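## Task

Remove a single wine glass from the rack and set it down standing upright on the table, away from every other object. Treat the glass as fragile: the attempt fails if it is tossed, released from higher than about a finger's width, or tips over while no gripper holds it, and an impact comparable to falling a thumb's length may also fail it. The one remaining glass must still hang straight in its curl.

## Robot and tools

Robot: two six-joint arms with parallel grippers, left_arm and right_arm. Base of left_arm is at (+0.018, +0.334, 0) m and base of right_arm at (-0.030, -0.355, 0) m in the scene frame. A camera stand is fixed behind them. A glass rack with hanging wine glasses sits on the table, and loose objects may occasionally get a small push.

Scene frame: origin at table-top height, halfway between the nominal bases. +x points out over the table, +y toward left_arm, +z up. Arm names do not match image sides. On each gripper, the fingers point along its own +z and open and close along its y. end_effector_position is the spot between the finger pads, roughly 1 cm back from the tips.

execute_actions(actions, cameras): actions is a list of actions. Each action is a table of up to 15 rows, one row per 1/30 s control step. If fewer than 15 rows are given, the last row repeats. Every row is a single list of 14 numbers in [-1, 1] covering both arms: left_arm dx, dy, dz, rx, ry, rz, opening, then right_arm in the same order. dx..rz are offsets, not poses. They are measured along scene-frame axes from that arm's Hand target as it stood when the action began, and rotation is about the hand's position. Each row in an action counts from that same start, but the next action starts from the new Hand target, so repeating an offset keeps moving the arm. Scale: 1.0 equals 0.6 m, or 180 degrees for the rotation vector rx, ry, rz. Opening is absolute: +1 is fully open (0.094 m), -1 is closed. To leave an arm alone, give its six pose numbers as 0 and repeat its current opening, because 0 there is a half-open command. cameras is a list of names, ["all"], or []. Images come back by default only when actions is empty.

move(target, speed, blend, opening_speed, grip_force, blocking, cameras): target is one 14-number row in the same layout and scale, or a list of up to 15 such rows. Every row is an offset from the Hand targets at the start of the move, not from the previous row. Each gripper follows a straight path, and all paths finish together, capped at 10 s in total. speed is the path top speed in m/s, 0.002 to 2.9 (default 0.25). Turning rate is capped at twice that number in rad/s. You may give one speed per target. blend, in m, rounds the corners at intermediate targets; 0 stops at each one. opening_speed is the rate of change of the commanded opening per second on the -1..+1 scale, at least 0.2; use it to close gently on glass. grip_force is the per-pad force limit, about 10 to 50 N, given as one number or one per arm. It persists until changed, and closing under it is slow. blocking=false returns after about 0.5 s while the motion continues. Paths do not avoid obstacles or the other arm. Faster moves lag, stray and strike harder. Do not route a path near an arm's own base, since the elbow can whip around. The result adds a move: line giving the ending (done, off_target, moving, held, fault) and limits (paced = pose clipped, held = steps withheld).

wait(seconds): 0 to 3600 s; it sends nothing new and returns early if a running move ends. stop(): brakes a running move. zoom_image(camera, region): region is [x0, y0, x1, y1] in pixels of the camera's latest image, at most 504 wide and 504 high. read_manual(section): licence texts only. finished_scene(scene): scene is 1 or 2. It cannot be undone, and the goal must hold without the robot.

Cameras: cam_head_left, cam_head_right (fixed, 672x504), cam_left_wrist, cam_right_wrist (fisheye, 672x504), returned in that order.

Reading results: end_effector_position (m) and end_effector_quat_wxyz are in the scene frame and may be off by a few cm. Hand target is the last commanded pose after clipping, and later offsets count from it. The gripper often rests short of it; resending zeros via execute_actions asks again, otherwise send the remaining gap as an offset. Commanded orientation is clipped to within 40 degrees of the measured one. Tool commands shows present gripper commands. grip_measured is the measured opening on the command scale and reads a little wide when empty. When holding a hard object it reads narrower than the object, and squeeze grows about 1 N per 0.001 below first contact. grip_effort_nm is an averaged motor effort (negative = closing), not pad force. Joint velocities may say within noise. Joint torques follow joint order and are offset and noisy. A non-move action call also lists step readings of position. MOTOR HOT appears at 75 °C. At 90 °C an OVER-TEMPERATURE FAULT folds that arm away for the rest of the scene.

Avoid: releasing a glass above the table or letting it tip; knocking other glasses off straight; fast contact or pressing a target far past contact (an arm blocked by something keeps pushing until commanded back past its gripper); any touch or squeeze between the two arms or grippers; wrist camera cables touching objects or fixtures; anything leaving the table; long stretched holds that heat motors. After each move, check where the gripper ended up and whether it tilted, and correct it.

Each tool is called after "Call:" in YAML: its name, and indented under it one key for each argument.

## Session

Call:
execute_actions:
  actions: []
  cameras: ["all"]

Call:
zoom_image:
  camera: "cam_head_left"
  region: [230, 0, 482, 230]

Call:
zoom_image:
  camera: "cam_head_right"
  region: [230, 0, 482, 230]

Scene clock: 0.00 s.
left_arm: end_effector_position=(+0.4102, +0.3232, +0.0843) grip_measured=+1.000 grip_effort_nm=n/a end_effector_quat_wxyz=(+0.577, +0.014, +0.816, +0.031) | right_arm: end_effector_position=(+0.3684, -0.3682, +0.0943) grip_measured=+1.000 grip_effort_nm=n/a end_effector_quat_wxyz=(+0.570, +0.019, +0.821, -0.036)
Joint positions: left_arm=[-0.097 1.571 0.344 0.886 -0.102 0.034 0.094] | right_arm=[0.006 1.528 0.394 0.778 0.085 -0.009 0.094]
Joint velocities: within noise
Joint torques (N m): no reading
Heat: left arm: 32 °C; right arm: 38 °C.
Hand target: left_arm +0.4133, +0.3230, +0.0915; +0.585, +0.014, +0.810, +0.030 | right_arm +0.3724, -0.3682, +0.1047; +0.582, +0.020, +0.812, -0.036
Tool commands: left_gripper/opening=+1.0 right_gripper/opening=+1.0
camera_calibration:
cam_left_wrist: T_world_to_cam=[[-0.01627, -0.98438, -0.17528, 0.34575], [-0.69402, 0.13731, -0.70674, 0.35007], [0.71977, 0.11015, -0.68542, -0.17213]] pos_world=[0.37248, 0.31124, 0.19003]
cam_right_wrist: T_world_to_cam=[[-0.11441, -0.99025, -0.07945, -0.30672], [-0.71386, 0.13757, -0.68664, 0.42293], [0.69088, -0.02184, -0.72264, -0.09099]] pos_world=[0.32969, -0.3639, 0.20028]

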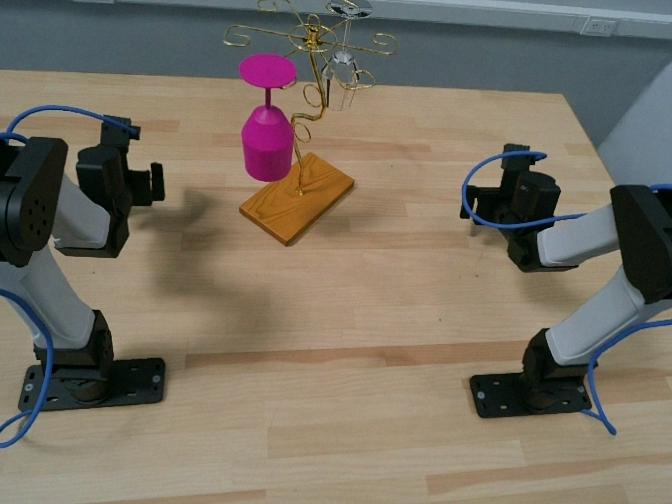

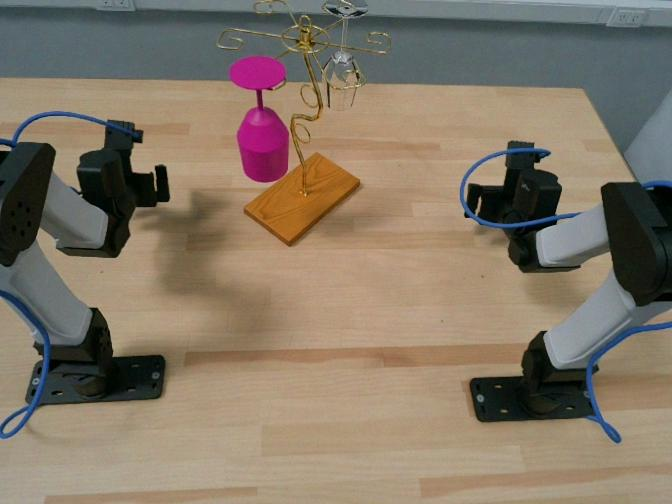

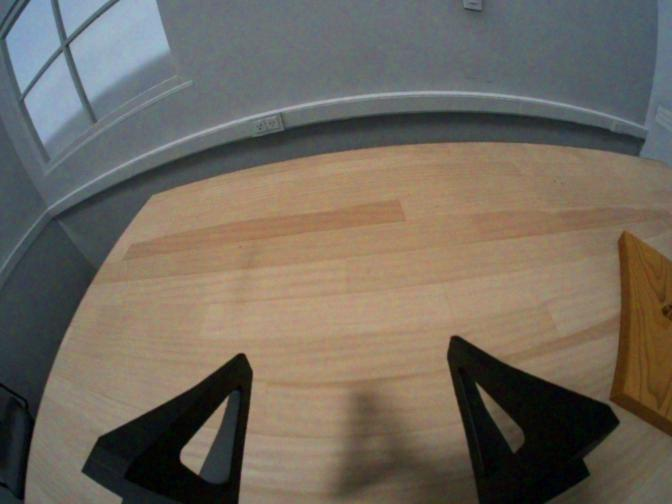

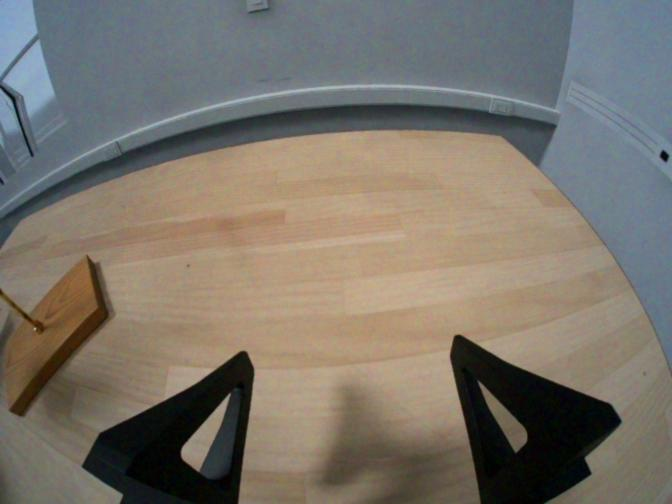

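Scaled by 2.000 from the camera's image (finer frame: 960x720).

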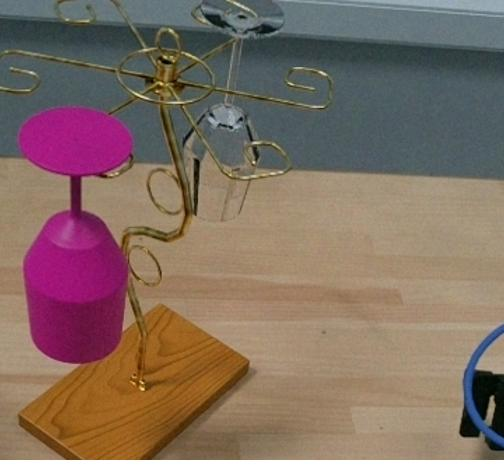

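Scaled by 2.000 from the camera's image (finer frame: 960x720).

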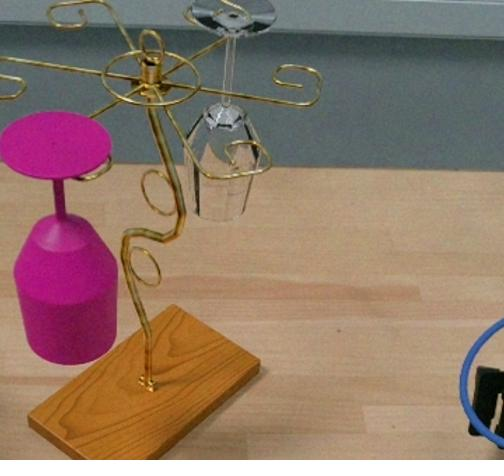

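Call:
move:
  target:
    - [-0.2388,-0.205,0.5142,0.0181,0.0698,-0.3616,1,0,0,0,0,0,0,1]
  speed: 0.35
  cameras: ["cam_left_wrist","cam_head_left","cam_head_right"]

Call:
zoom_image:
  camera: "cam_left_wrist"
  region: [200, 60, 500, 330]

Scene clock: 6.37 s.
left_arm: end_effector_position=(+0.2714, +0.2040, +0.3917) grip_measured=+1.000 grip_effort_nm=0.03 end_effector_quat_wxyz=(+0.413, +0.454, +0.743, -0.268) | right_arm: end_effector_position=(+0.3684, -0.3682, +0.0943) grip_measured=+1.000 grip_effort_nm=-0.01 end_effector_quat_wxyz=(+0.570, +0.019, +0.821, -0.036)
Joint positions: left_arm=[-0.001 1.35 1.858 -1.479 0.895 0.824 0.094] | right_arm=[0.006 1.528 0.394 0.778 0.085 -0.009 0.094]
Joint torques (N m): left_arm=[-0.94 -2.37 9.39 1.23 0.62 0.16] | right_arm=[-0.24 -6.16 5.78 2.22 -0.03 0.04]
Heat: left arm: 34 °C; right arm: 39 °C.
Hand target: left_arm +0.2700, +0.1999, +0.4001; +0.422, +0.465, +0.730, -0.269 | right_arm +0.3724, -0.3682, +0.1047; +0.582, +0.020, +0.812, -0.036
Off the commanded pose: left_arm 0.009 m, 2 deg | right_arm 0.011 m, 2 deg.
move: done
cam_left_wrist: T_world_to_cam=[[-0.91356, -0.39908, -0.0784, 0.36621], [-0.28971, 0.77385, -0.56323, 0.19166], [0.28545, -0.49183, -0.82257, 0.44602]] pos_world=[0.26277, 0.2172, 0.50355]
Images, in order (width x height): cam_head_left 672x504, cam_head_right 672x504, cam_left_wrist 672x504.

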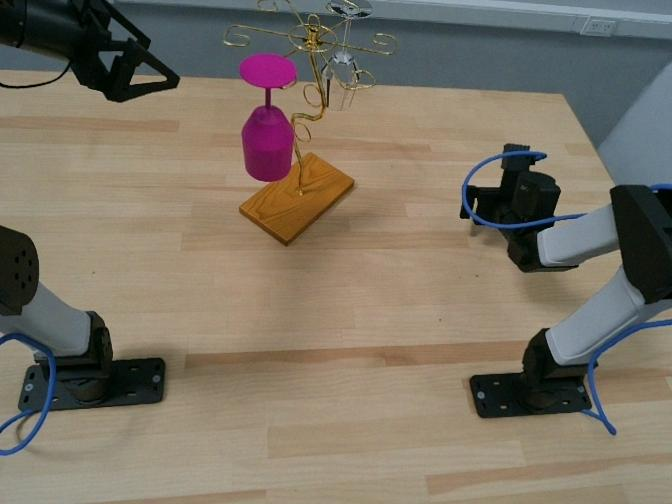

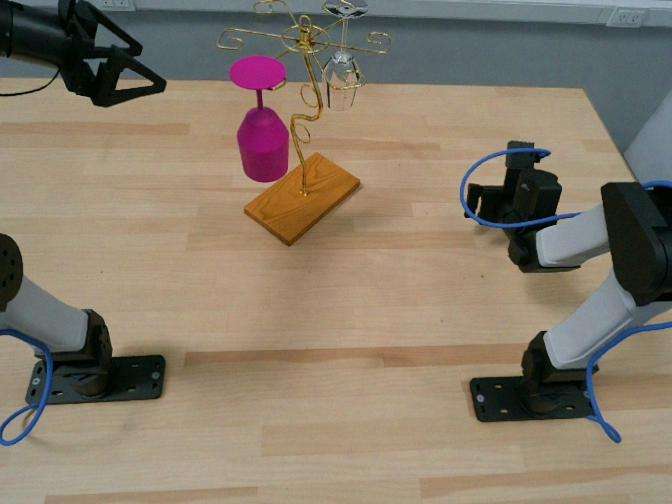

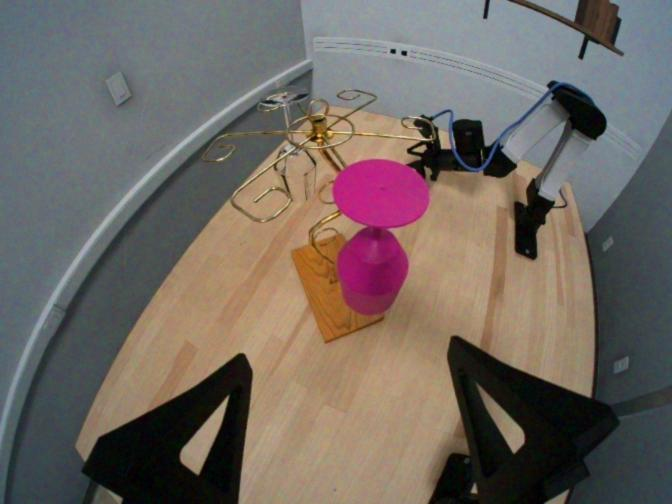

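Scaled by 1.680 from the camera's image (finer frame: 960x720).

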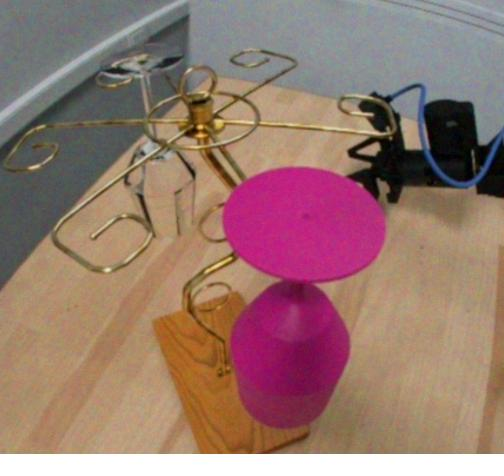

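Call:
move:
  target:
    - [0.2388,0.205,-0.5142,-0.0181,-0.0698,0.3616,1,-0.2823,0.5427,0.1755,0.0525,-0.0947,0.3006,1]
  speed: 0.35
  cameras: ["cam_right_wrist","cam_head_left","cam_head_right"]

Call:
zoom_image:
  camera: "cam_right_wrist"
  region: [200, 20, 480, 360]

Scene clock: 13.97 s.
left_arm: end_effector_position=(+0.4154, +0.3237, +0.0947) grip_measured=+1.000 grip_effort_nm=0.03 end_effector_quat_wxyz=(+0.585, +0.018, +0.810, +0.029) | right_arm: end_effector_position=(+0.1997, -0.0505, +0.1916) grip_measured=+1.000 grip_effort_nm=-0.01 end_effector_quat_wxyz=(+0.624, -0.305, +0.658, +0.291)
Joint positions: left_arm=[-0.087 1.553 0.364 0.869 -0.085 0.044 0.094] | right_arm=[0.971 1.263 0.331 0.88 0.098 0.007 0.094]
Joint torques (N m): left_arm=[-0.91 -3.93 5.01 2.19 -0.17 -0.02] | right_arm=[0.28 -2.29 8.73 2.48 -0.02 -0.03]
Heat: left arm: 35 °C; right arm: 39 °C.
Hand target: left_arm +0.4133, +0.3230, +0.0916; +0.585, +0.014, +0.810, +0.030 | right_arm +0.2030, -0.0426, +0.2099; +0.641, -0.299, +0.641, +0.299
Off the commanded pose: left_arm 0.004 m, 1 deg | right_arm 0.020 m, 3 deg.
move: off_target (right_arm)
cam_right_wrist: T_world_to_cam=[[0.75513, -0.64327, -0.12644, -0.15073], [-0.39851, -0.29727, -0.86765, 0.2753], [0.52055, 0.70557, -0.48083, 0.12721]] pos_world=[0.15731, -0.10488, 0.28098]
Images, in order (width x height): cam_head_left 672x504, cam_head_right 672x504, cam_right_wrist 672x504.

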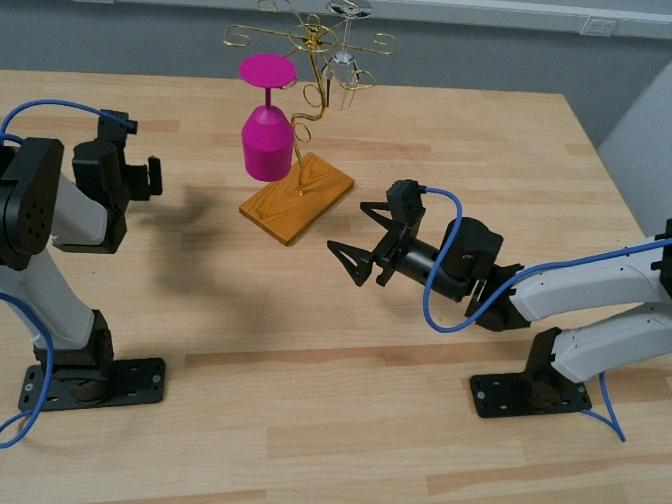

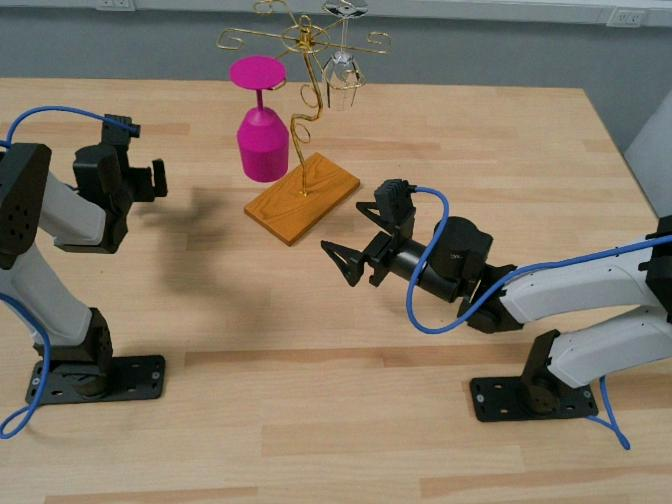

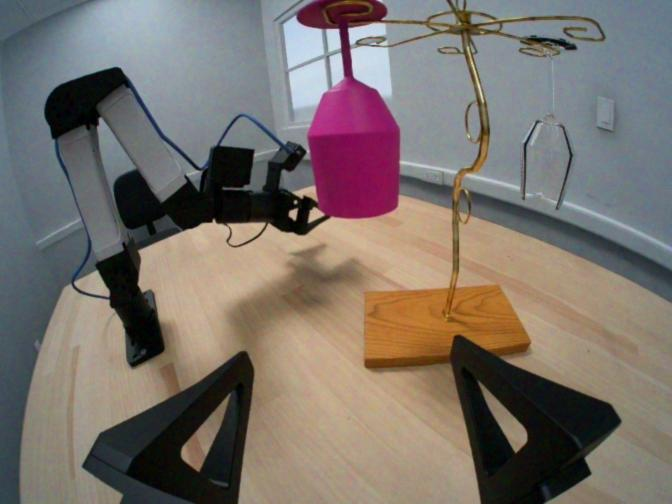

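Scaled by 1.482 from the camera's image (finer frame: 960x720).

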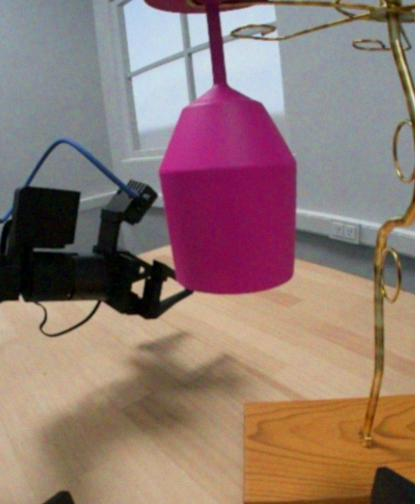

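Call:
zoom_image:
  camera: "cam_head_left"
  region: [220, 40, 340, 200]

Call:
zoom_image:
  camera: "cam_right_wrist"
  region: [270, 0, 440, 240]

Scaled by 3.150 from the camera's image (finer frame: 960x720).

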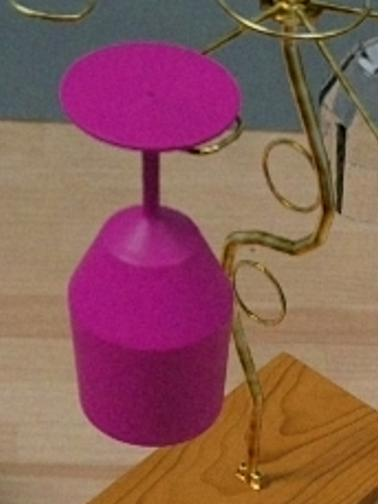

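Scaled by 2.100 from the camera's image (finer frame: 960x720).

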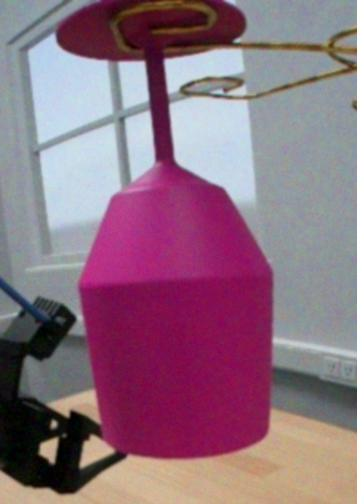

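Call:
move:
  target:
    - [0,0,0,0,0,0,1,0.1462,0.0988,0.0202,0.0085,-0.0072,0,1]
  speed: 0.15
  cameras: ["cam_right_wrist"]

Call:
zoom_image:
  camera: "cam_right_wrist"
  region: [220, 0, 472, 330]

Scene clock: 18.20 s.
left_arm: end_effector_position=(+0.4154, +0.3237, +0.0948) grip_measured=+1.000 grip_effort_nm=0.03 end_effector_quat_wxyz=(+0.586, +0.018, +0.810, +0.029) | right_arm: end_effector_position=(+0.2850, +0.0107, +0.2074) grip_measured=+1.000 grip_effort_nm=-0.01 end_effector_quat_wxyz=(+0.638, -0.296, +0.647, +0.296)
Joint positions: left_arm=[-0.087 1.553 0.364 0.87 -0.085 0.044 0.094] | right_arm=[0.86 1.665 0.706 0.948 -0.006 0.005 0.094]
Joint torques (N m): left_arm=[-0.98 -3.78 5.11 2.17 -0.14 -0.03] | right_arm=[-0.91 -5.76 8.55 2.46 -0.23 0.01]
Heat: left arm: 36 °C; right arm: 39 °C.
Hand target: left_arm +0.4133, +0.3230, +0.0917; +0.586, +0.014, +0.810, +0.030 | right_arm +0.2906, +0.0167, +0.2222; +0.652, -0.294, +0.629, +0.304
Off the commanded pose: left_arm 0.004 m, 1 deg | right_arm 0.017 m, 3 deg.
move: off_target (right_arm)
cam_right_wrist: T_world_to_cam=[[0.75332, -0.64488, -0.129, -0.17271], [-0.3797, -0.26633, -0.88594, 0.33931], [0.53697, 0.71638, -0.44549, 0.03521]] pos_world=[0.24003, -0.04624, 0.29401]

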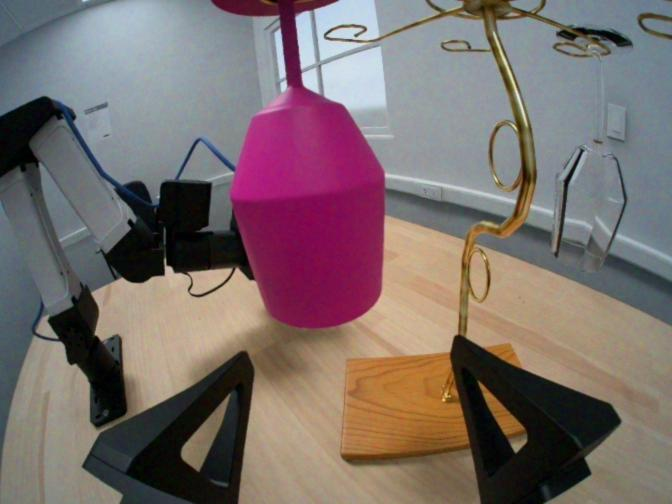

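Scaled by 1.527 from the camera's image (finer frame: 960x720).

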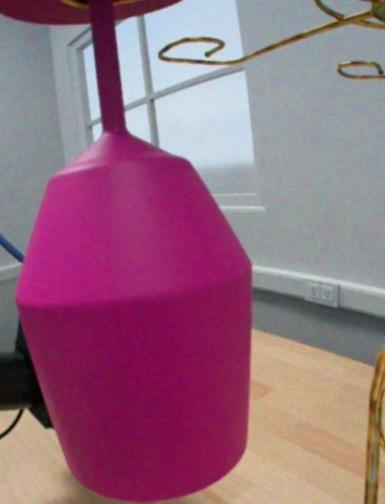

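Call:
move:
  target:
    - [0,0,0,0,0,0,1,-0.0152,0.013,0.02,0,0,0,1]
  speed: 0.12
  cameras: ["cam_right_wrist"]

Call:
zoom_image:
  camera: "cam_right_wrist"
  region: [220, 0, 472, 330]

Scene clock: 20.03 s.
left_arm: end_effector_position=(+0.4154, +0.3237, +0.0948) grip_measured=+1.000 grip_effort_nm=0.03 end_effector_quat_wxyz=(+0.586, +0.018, +0.810, +0.029) | right_arm: end_effector_position=(+0.2785, +0.0212, +0.2118) grip_measured=+1.000 grip_effort_nm=-0.01 end_effector_quat_wxyz=(+0.635, -0.302, +0.644, +0.302)
Joint positions: left_arm=[-0.087 1.553 0.364 0.87 -0.085 0.044 0.094] | right_arm=[0.886 1.665 0.73 0.924 0.001 0.005 0.094]
Joint torques (N m): left_arm=[-0.81 -3.99 4.88 2.17 -0.2 0] | right_arm=[0.36 -8.96 8.59 2.12 0.11 -0.02]
Heat: left arm: 37 °C; right arm: 40 °C.
Hand target: left_arm +0.4133, +0.3230, +0.0917; +0.586, +0.014, +0.810, +0.030 | right_arm +0.2815, +0.0246, +0.2342; +0.652, -0.294, +0.629, +0.304
Off the commanded pose: left_arm 0.004 m, 1 deg | right_arm 0.023 m, 3 deg.
move: off_target (right_arm)
cam_right_wrist: T_world_to_cam=[[0.7662, -0.62954, -0.12888, -0.16435], [-0.37433, -0.27425, -0.88581, 0.34229], [0.52231, 0.72696, -0.44579, 0.03698]] pos_world=[0.23474, -0.03648, 0.29851]

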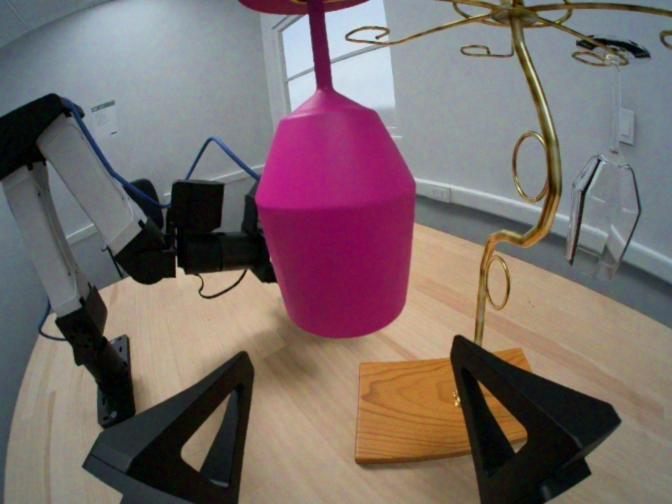

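Scaled by 1.527 from the camera's image (finer frame: 960x720).

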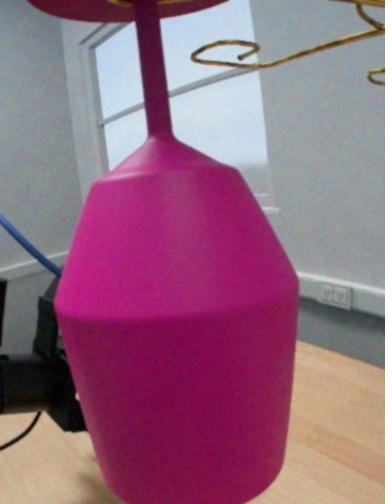

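Call:
move:
  target:
    - [0,0,0,0,0,0,1,0.034,0.036,0,0,0,0,1]
  speed: 0.08
  cameras: ["cam_right_wrist","cam_head_left"]

Call:
zoom_image:
  camera: "cam_right_wrist"
  region: [210, 60, 480, 400]

Call:
zoom_image:
  camera: "cam_head_left"
  region: [210, 30, 410, 230]

Scene clock: 21.87 s.
left_arm: end_effector_position=(+0.4154, +0.3237, +0.0948) grip_measured=+1.000 grip_effort_nm=0.03 end_effector_quat_wxyz=(+0.586, +0.018, +0.810, +0.029) | right_arm: end_effector_position=(+0.2953, +0.0414, +0.2255) grip_measured=+1.000 grip_effort_nm=-0.01 end_effector_quat_wxyz=(+0.644, -0.298, +0.635, +0.306)
Joint positions: left_arm=[-0.087 1.553 0.364 0.87 -0.085 0.044 0.094] | right_arm=[0.886 1.738 0.849 0.905 0.002 0.005 0.094]
Joint torques (N m): left_arm=[-0.73 -3.88 4.78 2.2 -0.2 0.01] | right_arm=[-0.44 -6.87 9.06 2.06 0 0.01]
Heat: left arm: 37 °C; right arm: 40 °C.
Hand target: left_arm +0.4133, +0.3230, +0.0917; +0.586, +0.014, +0.810, +0.030 | right_arm +0.3018, +0.0462, +0.2341; +0.652, -0.294, +0.629, +0.304
Off the commanded pose: left_arm 0.004 m, 1 deg | right_arm 0.012 m, 1 deg.
move: off_target (right_arm)
cam_right_wrist: T_world_to_cam=[[0.7675, -0.62796, -0.12885, -0.16329], [-0.35899, -0.25451, -0.89797, 0.36354], [0.5311, 0.73545, -0.42077, 0.01106]] pos_world=[0.24996, -0.01815, 0.31007]
Images, in order (width x height): cam_head_left 672x504, cam_right_wrist 672x504.

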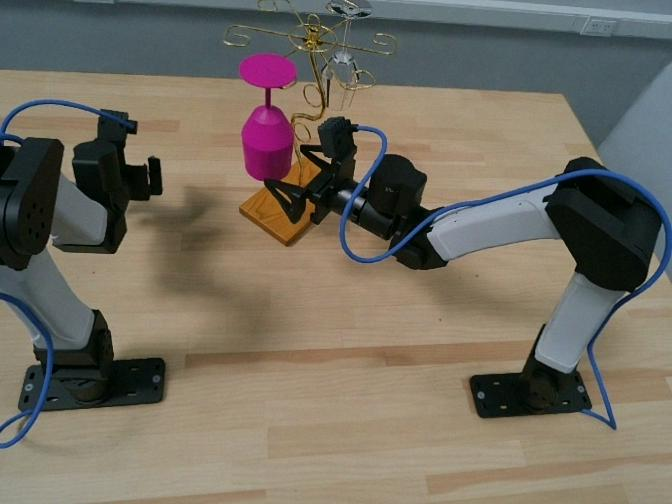

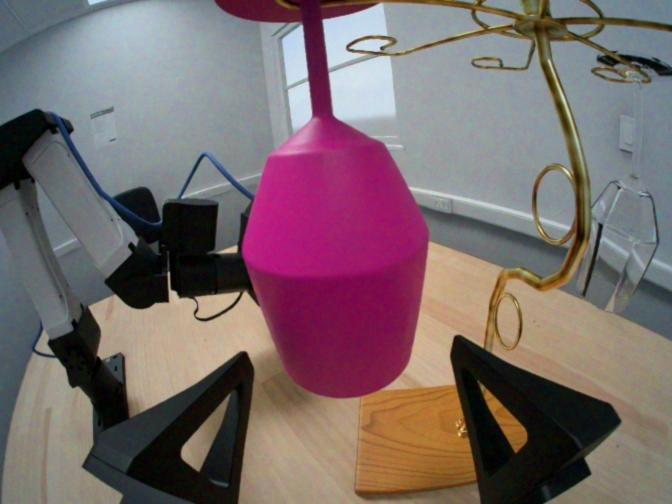

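Scaled by 1.482 from the camera's image (finer frame: 960x720).

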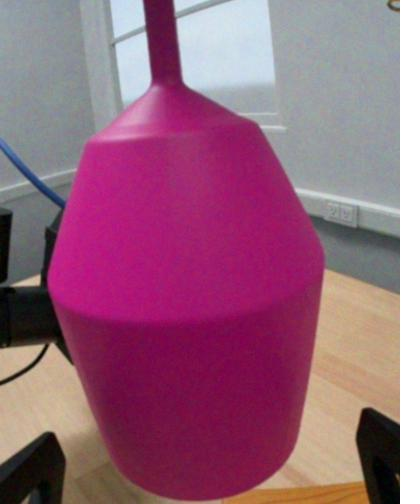

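Scaled by 2.520 from the camera's image (finer frame: 960x720).

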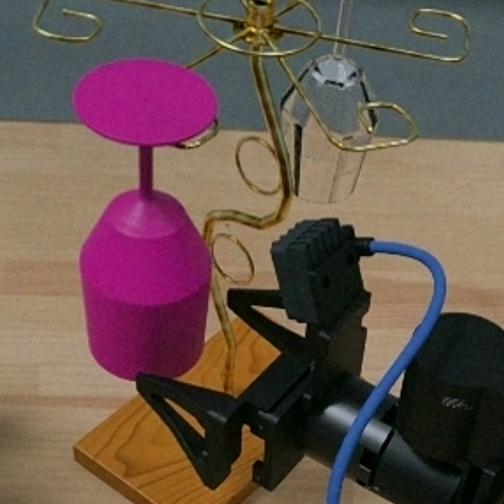

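Call:
move:
  target:
    - [0,0,0,0,0,0,1,0.0307,0.0373,-0.015,0,0,0,1]
  speed: 0.08
  cameras: ["cam_right_wrist","cam_head_left"]

Call:
zoom_image:
  camera: "cam_head_left"
  region: [210, 30, 410, 230]

Scene clock: 23.33 s.
left_arm: end_effector_position=(+0.4154, +0.3237, +0.0948) grip_measured=+1.000 grip_effort_nm=0.03 end_effector_quat_wxyz=(+0.586, +0.018, +0.810, +0.029) | right_arm: end_effector_position=(+0.3137, +0.0638, +0.2159) grip_measured=+1.000 grip_effort_nm=-0.01 end_effector_quat_wxyz=(+0.642, -0.299, +0.637, +0.305)
Joint positions: left_arm=[-0.087 1.553 0.364 0.87 -0.085 0.044 0.094] | right_arm=[0.886 1.854 0.959 0.905 0.002 0.005 0.094]
Joint torques (N m): left_arm=[-1.05 -3.82 4.94 2.18 -0.21 -0.02] | right_arm=[-0.49 -7.8 8.95 2.21 0.01 -0.01]
Heat: left arm: 38 °C; right arm: 40 °C.
Hand target: left_arm +0.4133, +0.3230, +0.0917; +0.586, +0.014, +0.810, +0.030 | right_arm +0.3202, +0.0685, +0.2250; +0.652, -0.294, +0.629, +0.304
Off the commanded pose: left_arm 0.004 m, 1 deg | right_arm 0.012 m, 2 deg.
move: off_target (right_arm)
cam_right_wrist: T_world_to_cam=[[0.767, -0.62856, -0.12892, -0.16434], [-0.36253, -0.25873, -0.89534, 0.36807], [0.52942, 0.73346, -0.42632, -0.01732]] pos_world=[0.26866, 0.00464, 0.30098]
Images, in order (width x height): cam_head_left 672x504, cam_right_wrist 672x504.

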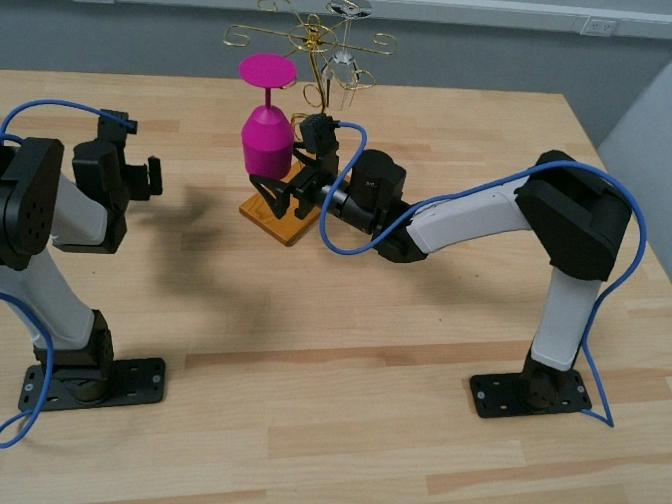

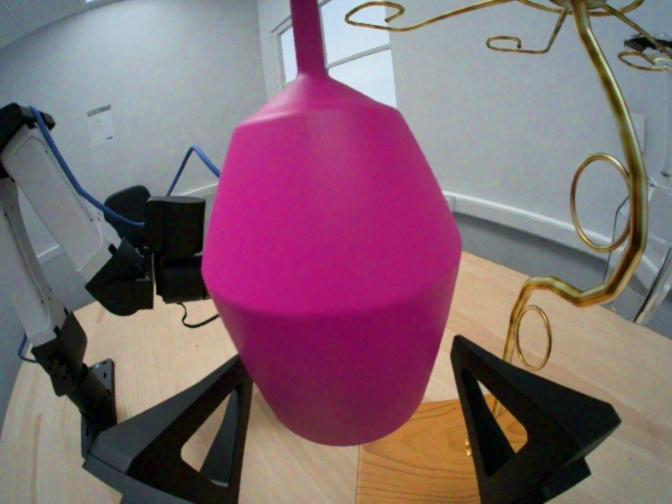

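Scaled by 2.520 from the camera's image (finer frame: 960x720).

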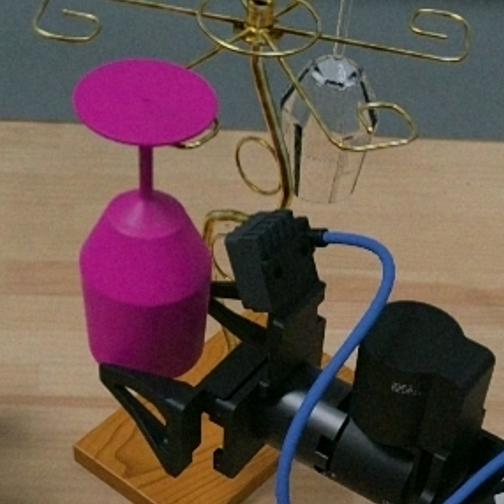

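Call:
move:
  target:
    - [0,0,0,0,0,0,1,0,0,0,0,0,0,0.45]
  grip_force: [50, 25]
  opening_speed: 0.35
  cameras: ["cam_right_wrist","cam_head_left"]

Call:
zoom_image:
  camera: "cam_head_left"
  region: [210, 30, 410, 230]

Scene clock: 25.40 s.
left_arm: end_effector_position=(+0.4154, +0.3237, +0.0948) grip_measured=+1.000 grip_effort_nm=0.03 end_effector_quat_wxyz=(+0.586, +0.018, +0.810, +0.029) | right_arm: end_effector_position=(+0.3137, +0.0638, +0.2159) grip_measured=+0.600 grip_effort_nm=-0.58 end_effector_quat_wxyz=(+0.642, -0.299, +0.637, +0.305)
Joint positions: left_arm=[-0.087 1.553 0.364 0.87 -0.085 0.044 0.094] | right_arm=[0.886 1.854 0.959 0.905 0.002 0.005 0.075]
Joint torques (N m): left_arm=[-0.79 -3.96 5 2.24 -0.23 0] | right_arm=[-0.43 -7.83 8.96 2.2 0.01 0]
Heat: left arm: 38 °C; right arm: 41 °C.
Hand target: left_arm +0.4133, +0.3230, +0.0917; +0.586, +0.014, +0.810, +0.030 | right_arm +0.3202, +0.0685, +0.2250; +0.652, -0.294, +0.629, +0.304
Off the commanded pose: left_arm 0.004 m, 1 deg | right_arm 0.012 m, 2 deg.
grip_force (N): 50, 25
move: done
cam_right_wrist: T_world_to_cam=[[0.767, -0.62856, -0.12892, -0.16434], [-0.36253, -0.25873, -0.89534, 0.36807], [0.52942, 0.73346, -0.42632, -0.01732]] pos_world=[0.26866, 0.00464, 0.30098]
Images, in order (width x height): cam_head_left 672x504, cam_right_wrist 672x504.

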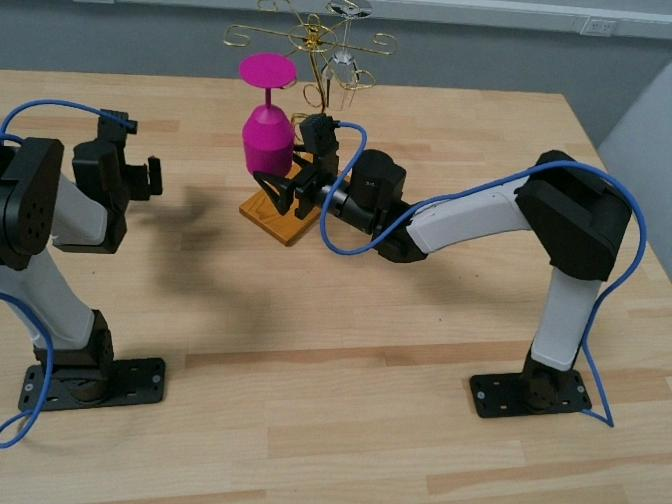

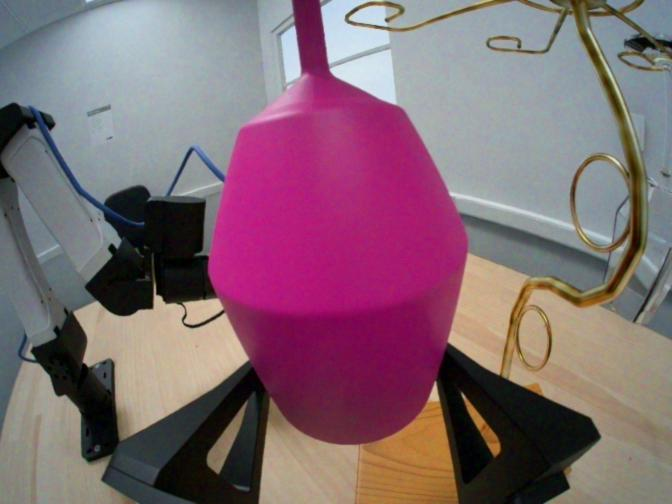

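Scaled by 2.520 from the camera's image (finer frame: 960x720).

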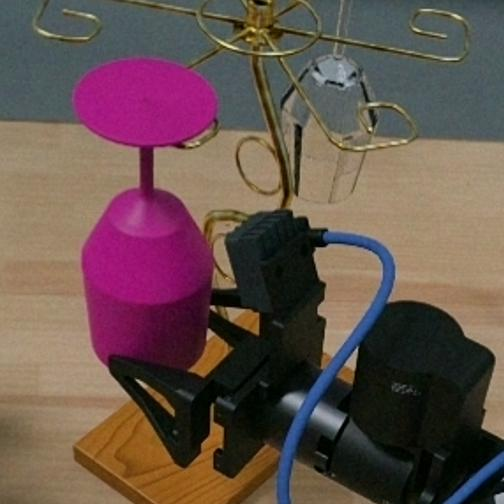

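Call:
move:
  target:
    - [0,0,0,0,0,0,1,-0.0032,-0.0038,0.0333,0.0111,-0.0091,0,0.45]
  speed: 0.06
  cameras: ["cam_head_left","cam_right_wrist"]

Call:
zoom_image:
  camera: "cam_head_left"
  region: [210, 30, 410, 230]

Scene clock: 26.63 s.
left_arm: end_effector_position=(+0.4154, +0.3237, +0.0948) grip_measured=+1.000 grip_effort_nm=0.03 end_effector_quat_wxyz=(+0.586, +0.018, +0.810, +0.029) | right_arm: end_effector_position=(+0.3137, +0.0638, +0.2159) grip_measured=+0.600 grip_effort_nm=-0.58 end_effector_quat_wxyz=(+0.642, -0.299, +0.637, +0.305)
Joint positions: left_arm=[-0.087 1.553 0.364 0.87 -0.085 0.044 0.094] | right_arm=[0.886 1.854 0.959 0.905 0.002 0.005 0.075]
Joint torques (N m): left_arm=[-0.84 -3.92 5 2.19 -0.25 -0.03] | right_arm=[-0.39 -10.74 9.02 2.36 0 -0.03]
Heat: left arm: 38 °C; right arm: 41 °C.
Hand target: left_arm +0.4133, +0.3230, +0.0917; +0.586, +0.014, +0.810, +0.030 | right_arm +0.3183, +0.0662, +0.2449; +0.666, -0.287, +0.614, +0.311
Off the commanded pose: left_arm 0.004 m, 1 deg | right_arm 0.030 m, 4 deg.
grip_force (N): 50, 25
move: off_target (right_arm)
cam_right_wrist: T_world_to_cam=[[0.767, -0.62856, -0.12892, -0.16434], [-0.36253, -0.25873, -0.89534, 0.36807], [0.52942, 0.73346, -0.42632, -0.01732]] pos_world=[0.26866, 0.00464, 0.30098]

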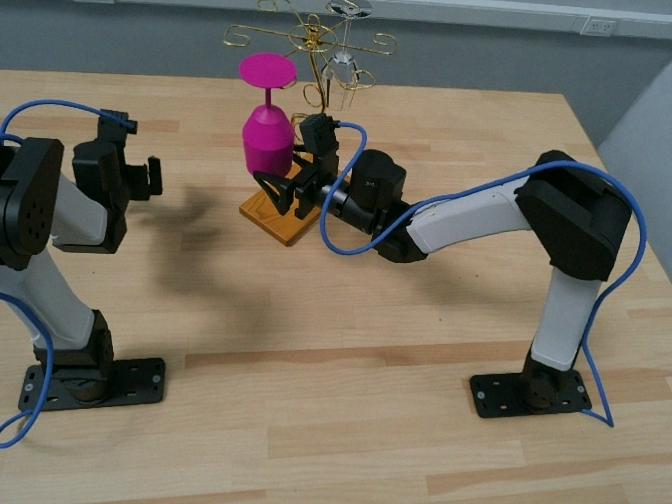

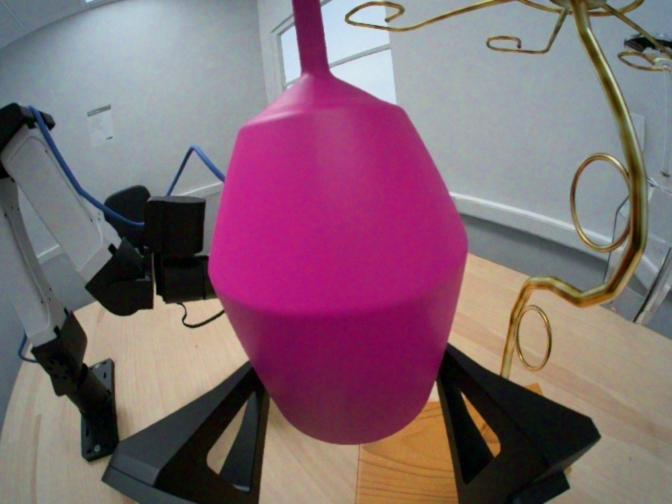

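Scaled by 2.520 from the camera's image (finer frame: 960x720).

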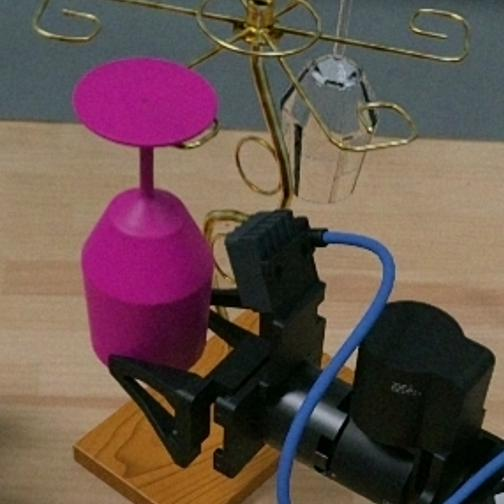

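Call:
move:
  target:
    - [0,0,0,0,0,0,1,0,0,0.02,0.012,-0.0099,0,0.45]
  speed: 0.06

Scene clock: 28.00 s.
left_arm: end_effector_position=(+0.4154, +0.3237, +0.0948) grip_measured=+1.000 grip_effort_nm=0.03 end_effector_quat_wxyz=(+0.586, +0.018, +0.810, +0.029) | right_arm: end_effector_position=(+0.3136, +0.0636, +0.2237) grip_measured=+0.600 grip_effort_nm=-0.58 end_effector_quat_wxyz=(+0.652, -0.294, +0.627, +0.309)
Joint positions: left_arm=[-0.087 1.553 0.364 0.87 -0.085 0.044 0.094] | right_arm=[0.886 1.854 0.959 0.936 0.002 0.005 0.075]
Joint torques (N m): left_arm=[-0.9 -3.92 4.94 2.18 -0.16 -0.01] | right_arm=[-0.44 -10.41 9.29 2.52 0 -0.01]
Heat: left arm: 39 °C; right arm: 41 °C.
Hand target: left_arm +0.4133, +0.3230, +0.0917; +0.586, +0.014, +0.810, +0.030 | right_arm +0.3183, +0.0662, +0.2569; +0.681, -0.279, +0.598, +0.318
Off the commanded pose: left_arm 0.004 m, 1 deg | right_arm 0.034 m, 5 deg.
grip_force (N): 50, 25
move: off_target (right_arm)

Call:
move:
  target:
    - [0,0,0,0,0,0,1,0.0502,-0.0445,0,0,0,-0.0234,0.45]
  speed: 0.06
  cameras: ["cam_head_left","cam_head_right","cam_right_wrist"]

Call:
zoom_image:
  camera: "cam_head_left"
  region: [220, 10, 380, 150]

Call:
zoom_image:
  camera: "cam_head_right"
  region: [220, 10, 380, 150]

Scene clock: 30.03 s.
left_arm: end_effector_position=(+0.4154, +0.3237, +0.0948) grip_measured=+1.000 grip_effort_nm=0.03 end_effector_quat_wxyz=(+0.586, +0.018, +0.810, +0.029) | right_arm: end_effector_position=(+0.3419, +0.0386, +0.2242) grip_measured=+0.600 grip_effort_nm=-0.58 end_effector_quat_wxyz=(+0.663, -0.271, +0.636, +0.287)
Joint positions: left_arm=[-0.087 1.553 0.364 0.87 -0.085 0.044 0.094] | right_arm=[0.816 1.854 0.959 0.939 0.002 0.005 0.075]
Joint torques (N m): left_arm=[-1.05 -3.97 5.04 2.24 -0.17 0.03] | right_arm=[-0.9 -10.39 9.32 2.49 0 -0.01]
Heat: left arm: 39 °C; right arm: 42 °C.
Hand target: left_arm +0.4133, +0.3230, +0.0917; +0.586, +0.014, +0.810, +0.030 | right_arm +0.3484, +0.0396, +0.2570; +0.692, -0.257, +0.608, +0.293
Off the commanded pose: left_arm 0.004 m, 1 deg | right_arm 0.033 m, 5 deg.
grip_force (N): 50, 25
move: off_target (right_arm)
cam_right_wrist: T_world_to_cam=[[0.72426, -0.67739, -0.12878, -0.18429], [-0.35883, -0.21078, -0.90929, 0.37924], [0.58881, 0.70478, -0.39573, -0.03634]] pos_world=[0.29095, -0.01929, 0.30672]

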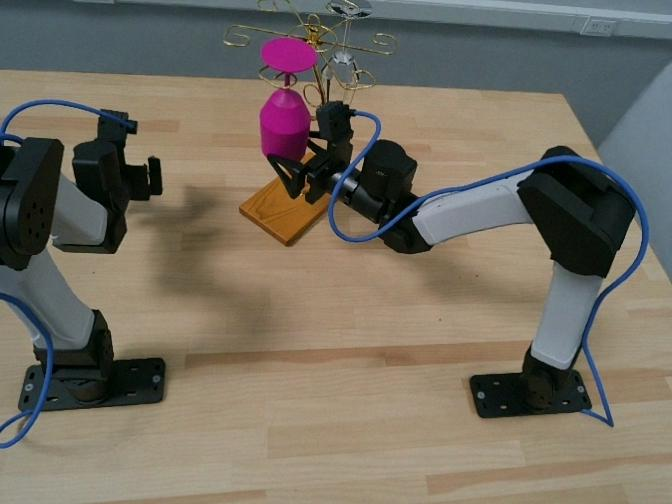

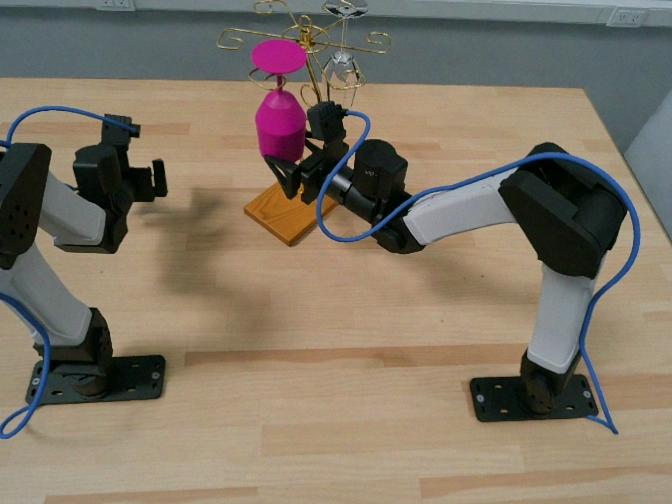

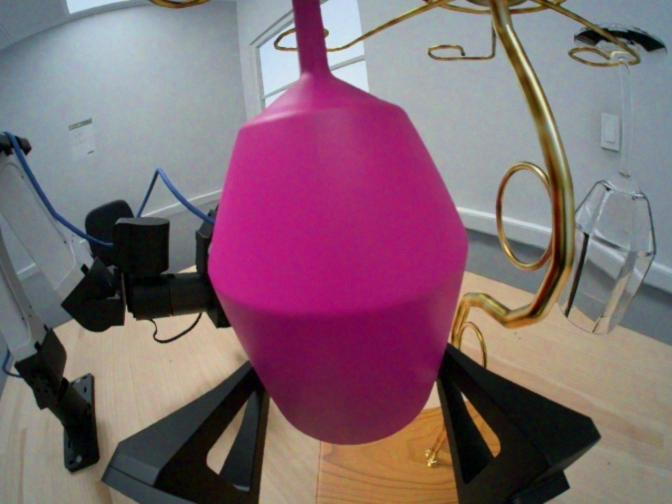

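Scaled by 3.150 from the camera's image (finer frame: 960x720).

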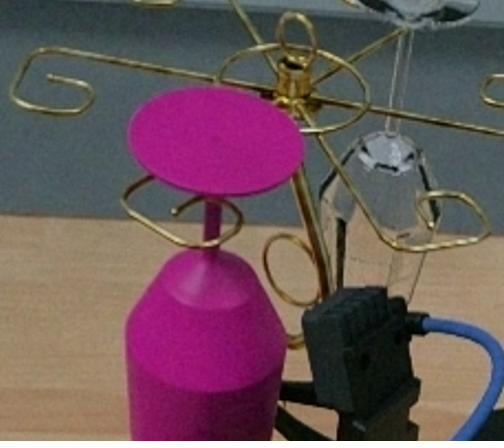

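Scaled by 3.150 from the camera's image (finer frame: 960x720).

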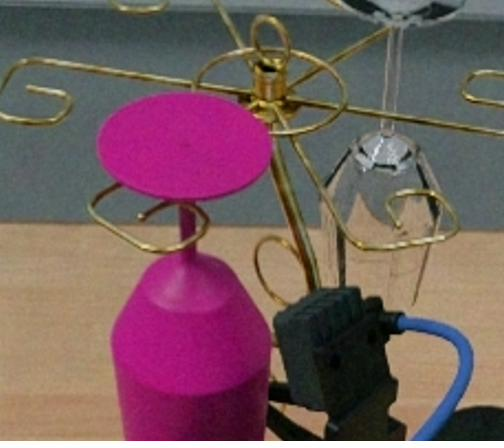

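Call:
move:
  target:
    - [0,0,0,0,0,0,1,-0.0337,-0.0258,-0.0613,-0.0219,0.0233,0.0036,0.45]
  speed: 0.06

Scene clock: 32.30 s.
left_arm: end_effector_position=(+0.4154, +0.3237, +0.0948) grip_measured=+1.000 grip_effort_nm=0.03 end_effector_quat_wxyz=(+0.586, +0.018, +0.810, +0.029) | right_arm: end_effector_position=(+0.3331, +0.0293, +0.2141) grip_measured=+0.600 grip_effort_nm=-0.58 end_effector_quat_wxyz=(+0.658, -0.274, +0.641, +0.284)
Joint positions: left_arm=[-0.087 1.553 0.364 0.87 -0.085 0.044 0.094] | right_arm=[0.816 1.828 0.893 0.962 0.002 0.004 0.075]
Joint torques (N m): left_arm=[-1.09 -4.04 4.85 2.17 -0.2 0.02] | right_arm=[-0.25 -12.42 3.9 2 -0.05 0.06]
Heat: left arm: 39 °C; right arm: 43 °C.
Hand target: left_arm +0.4133, +0.3230, +0.0917; +0.586, +0.014, +0.810, +0.030 | right_arm +0.3282, +0.0241, +0.2202; +0.658, -0.273, +0.641, +0.285
Off the commanded pose: left_arm 0.004 m, 1 deg | right_arm 0.009 m, 0 deg.
grip_force (N): 50, 25
move: done


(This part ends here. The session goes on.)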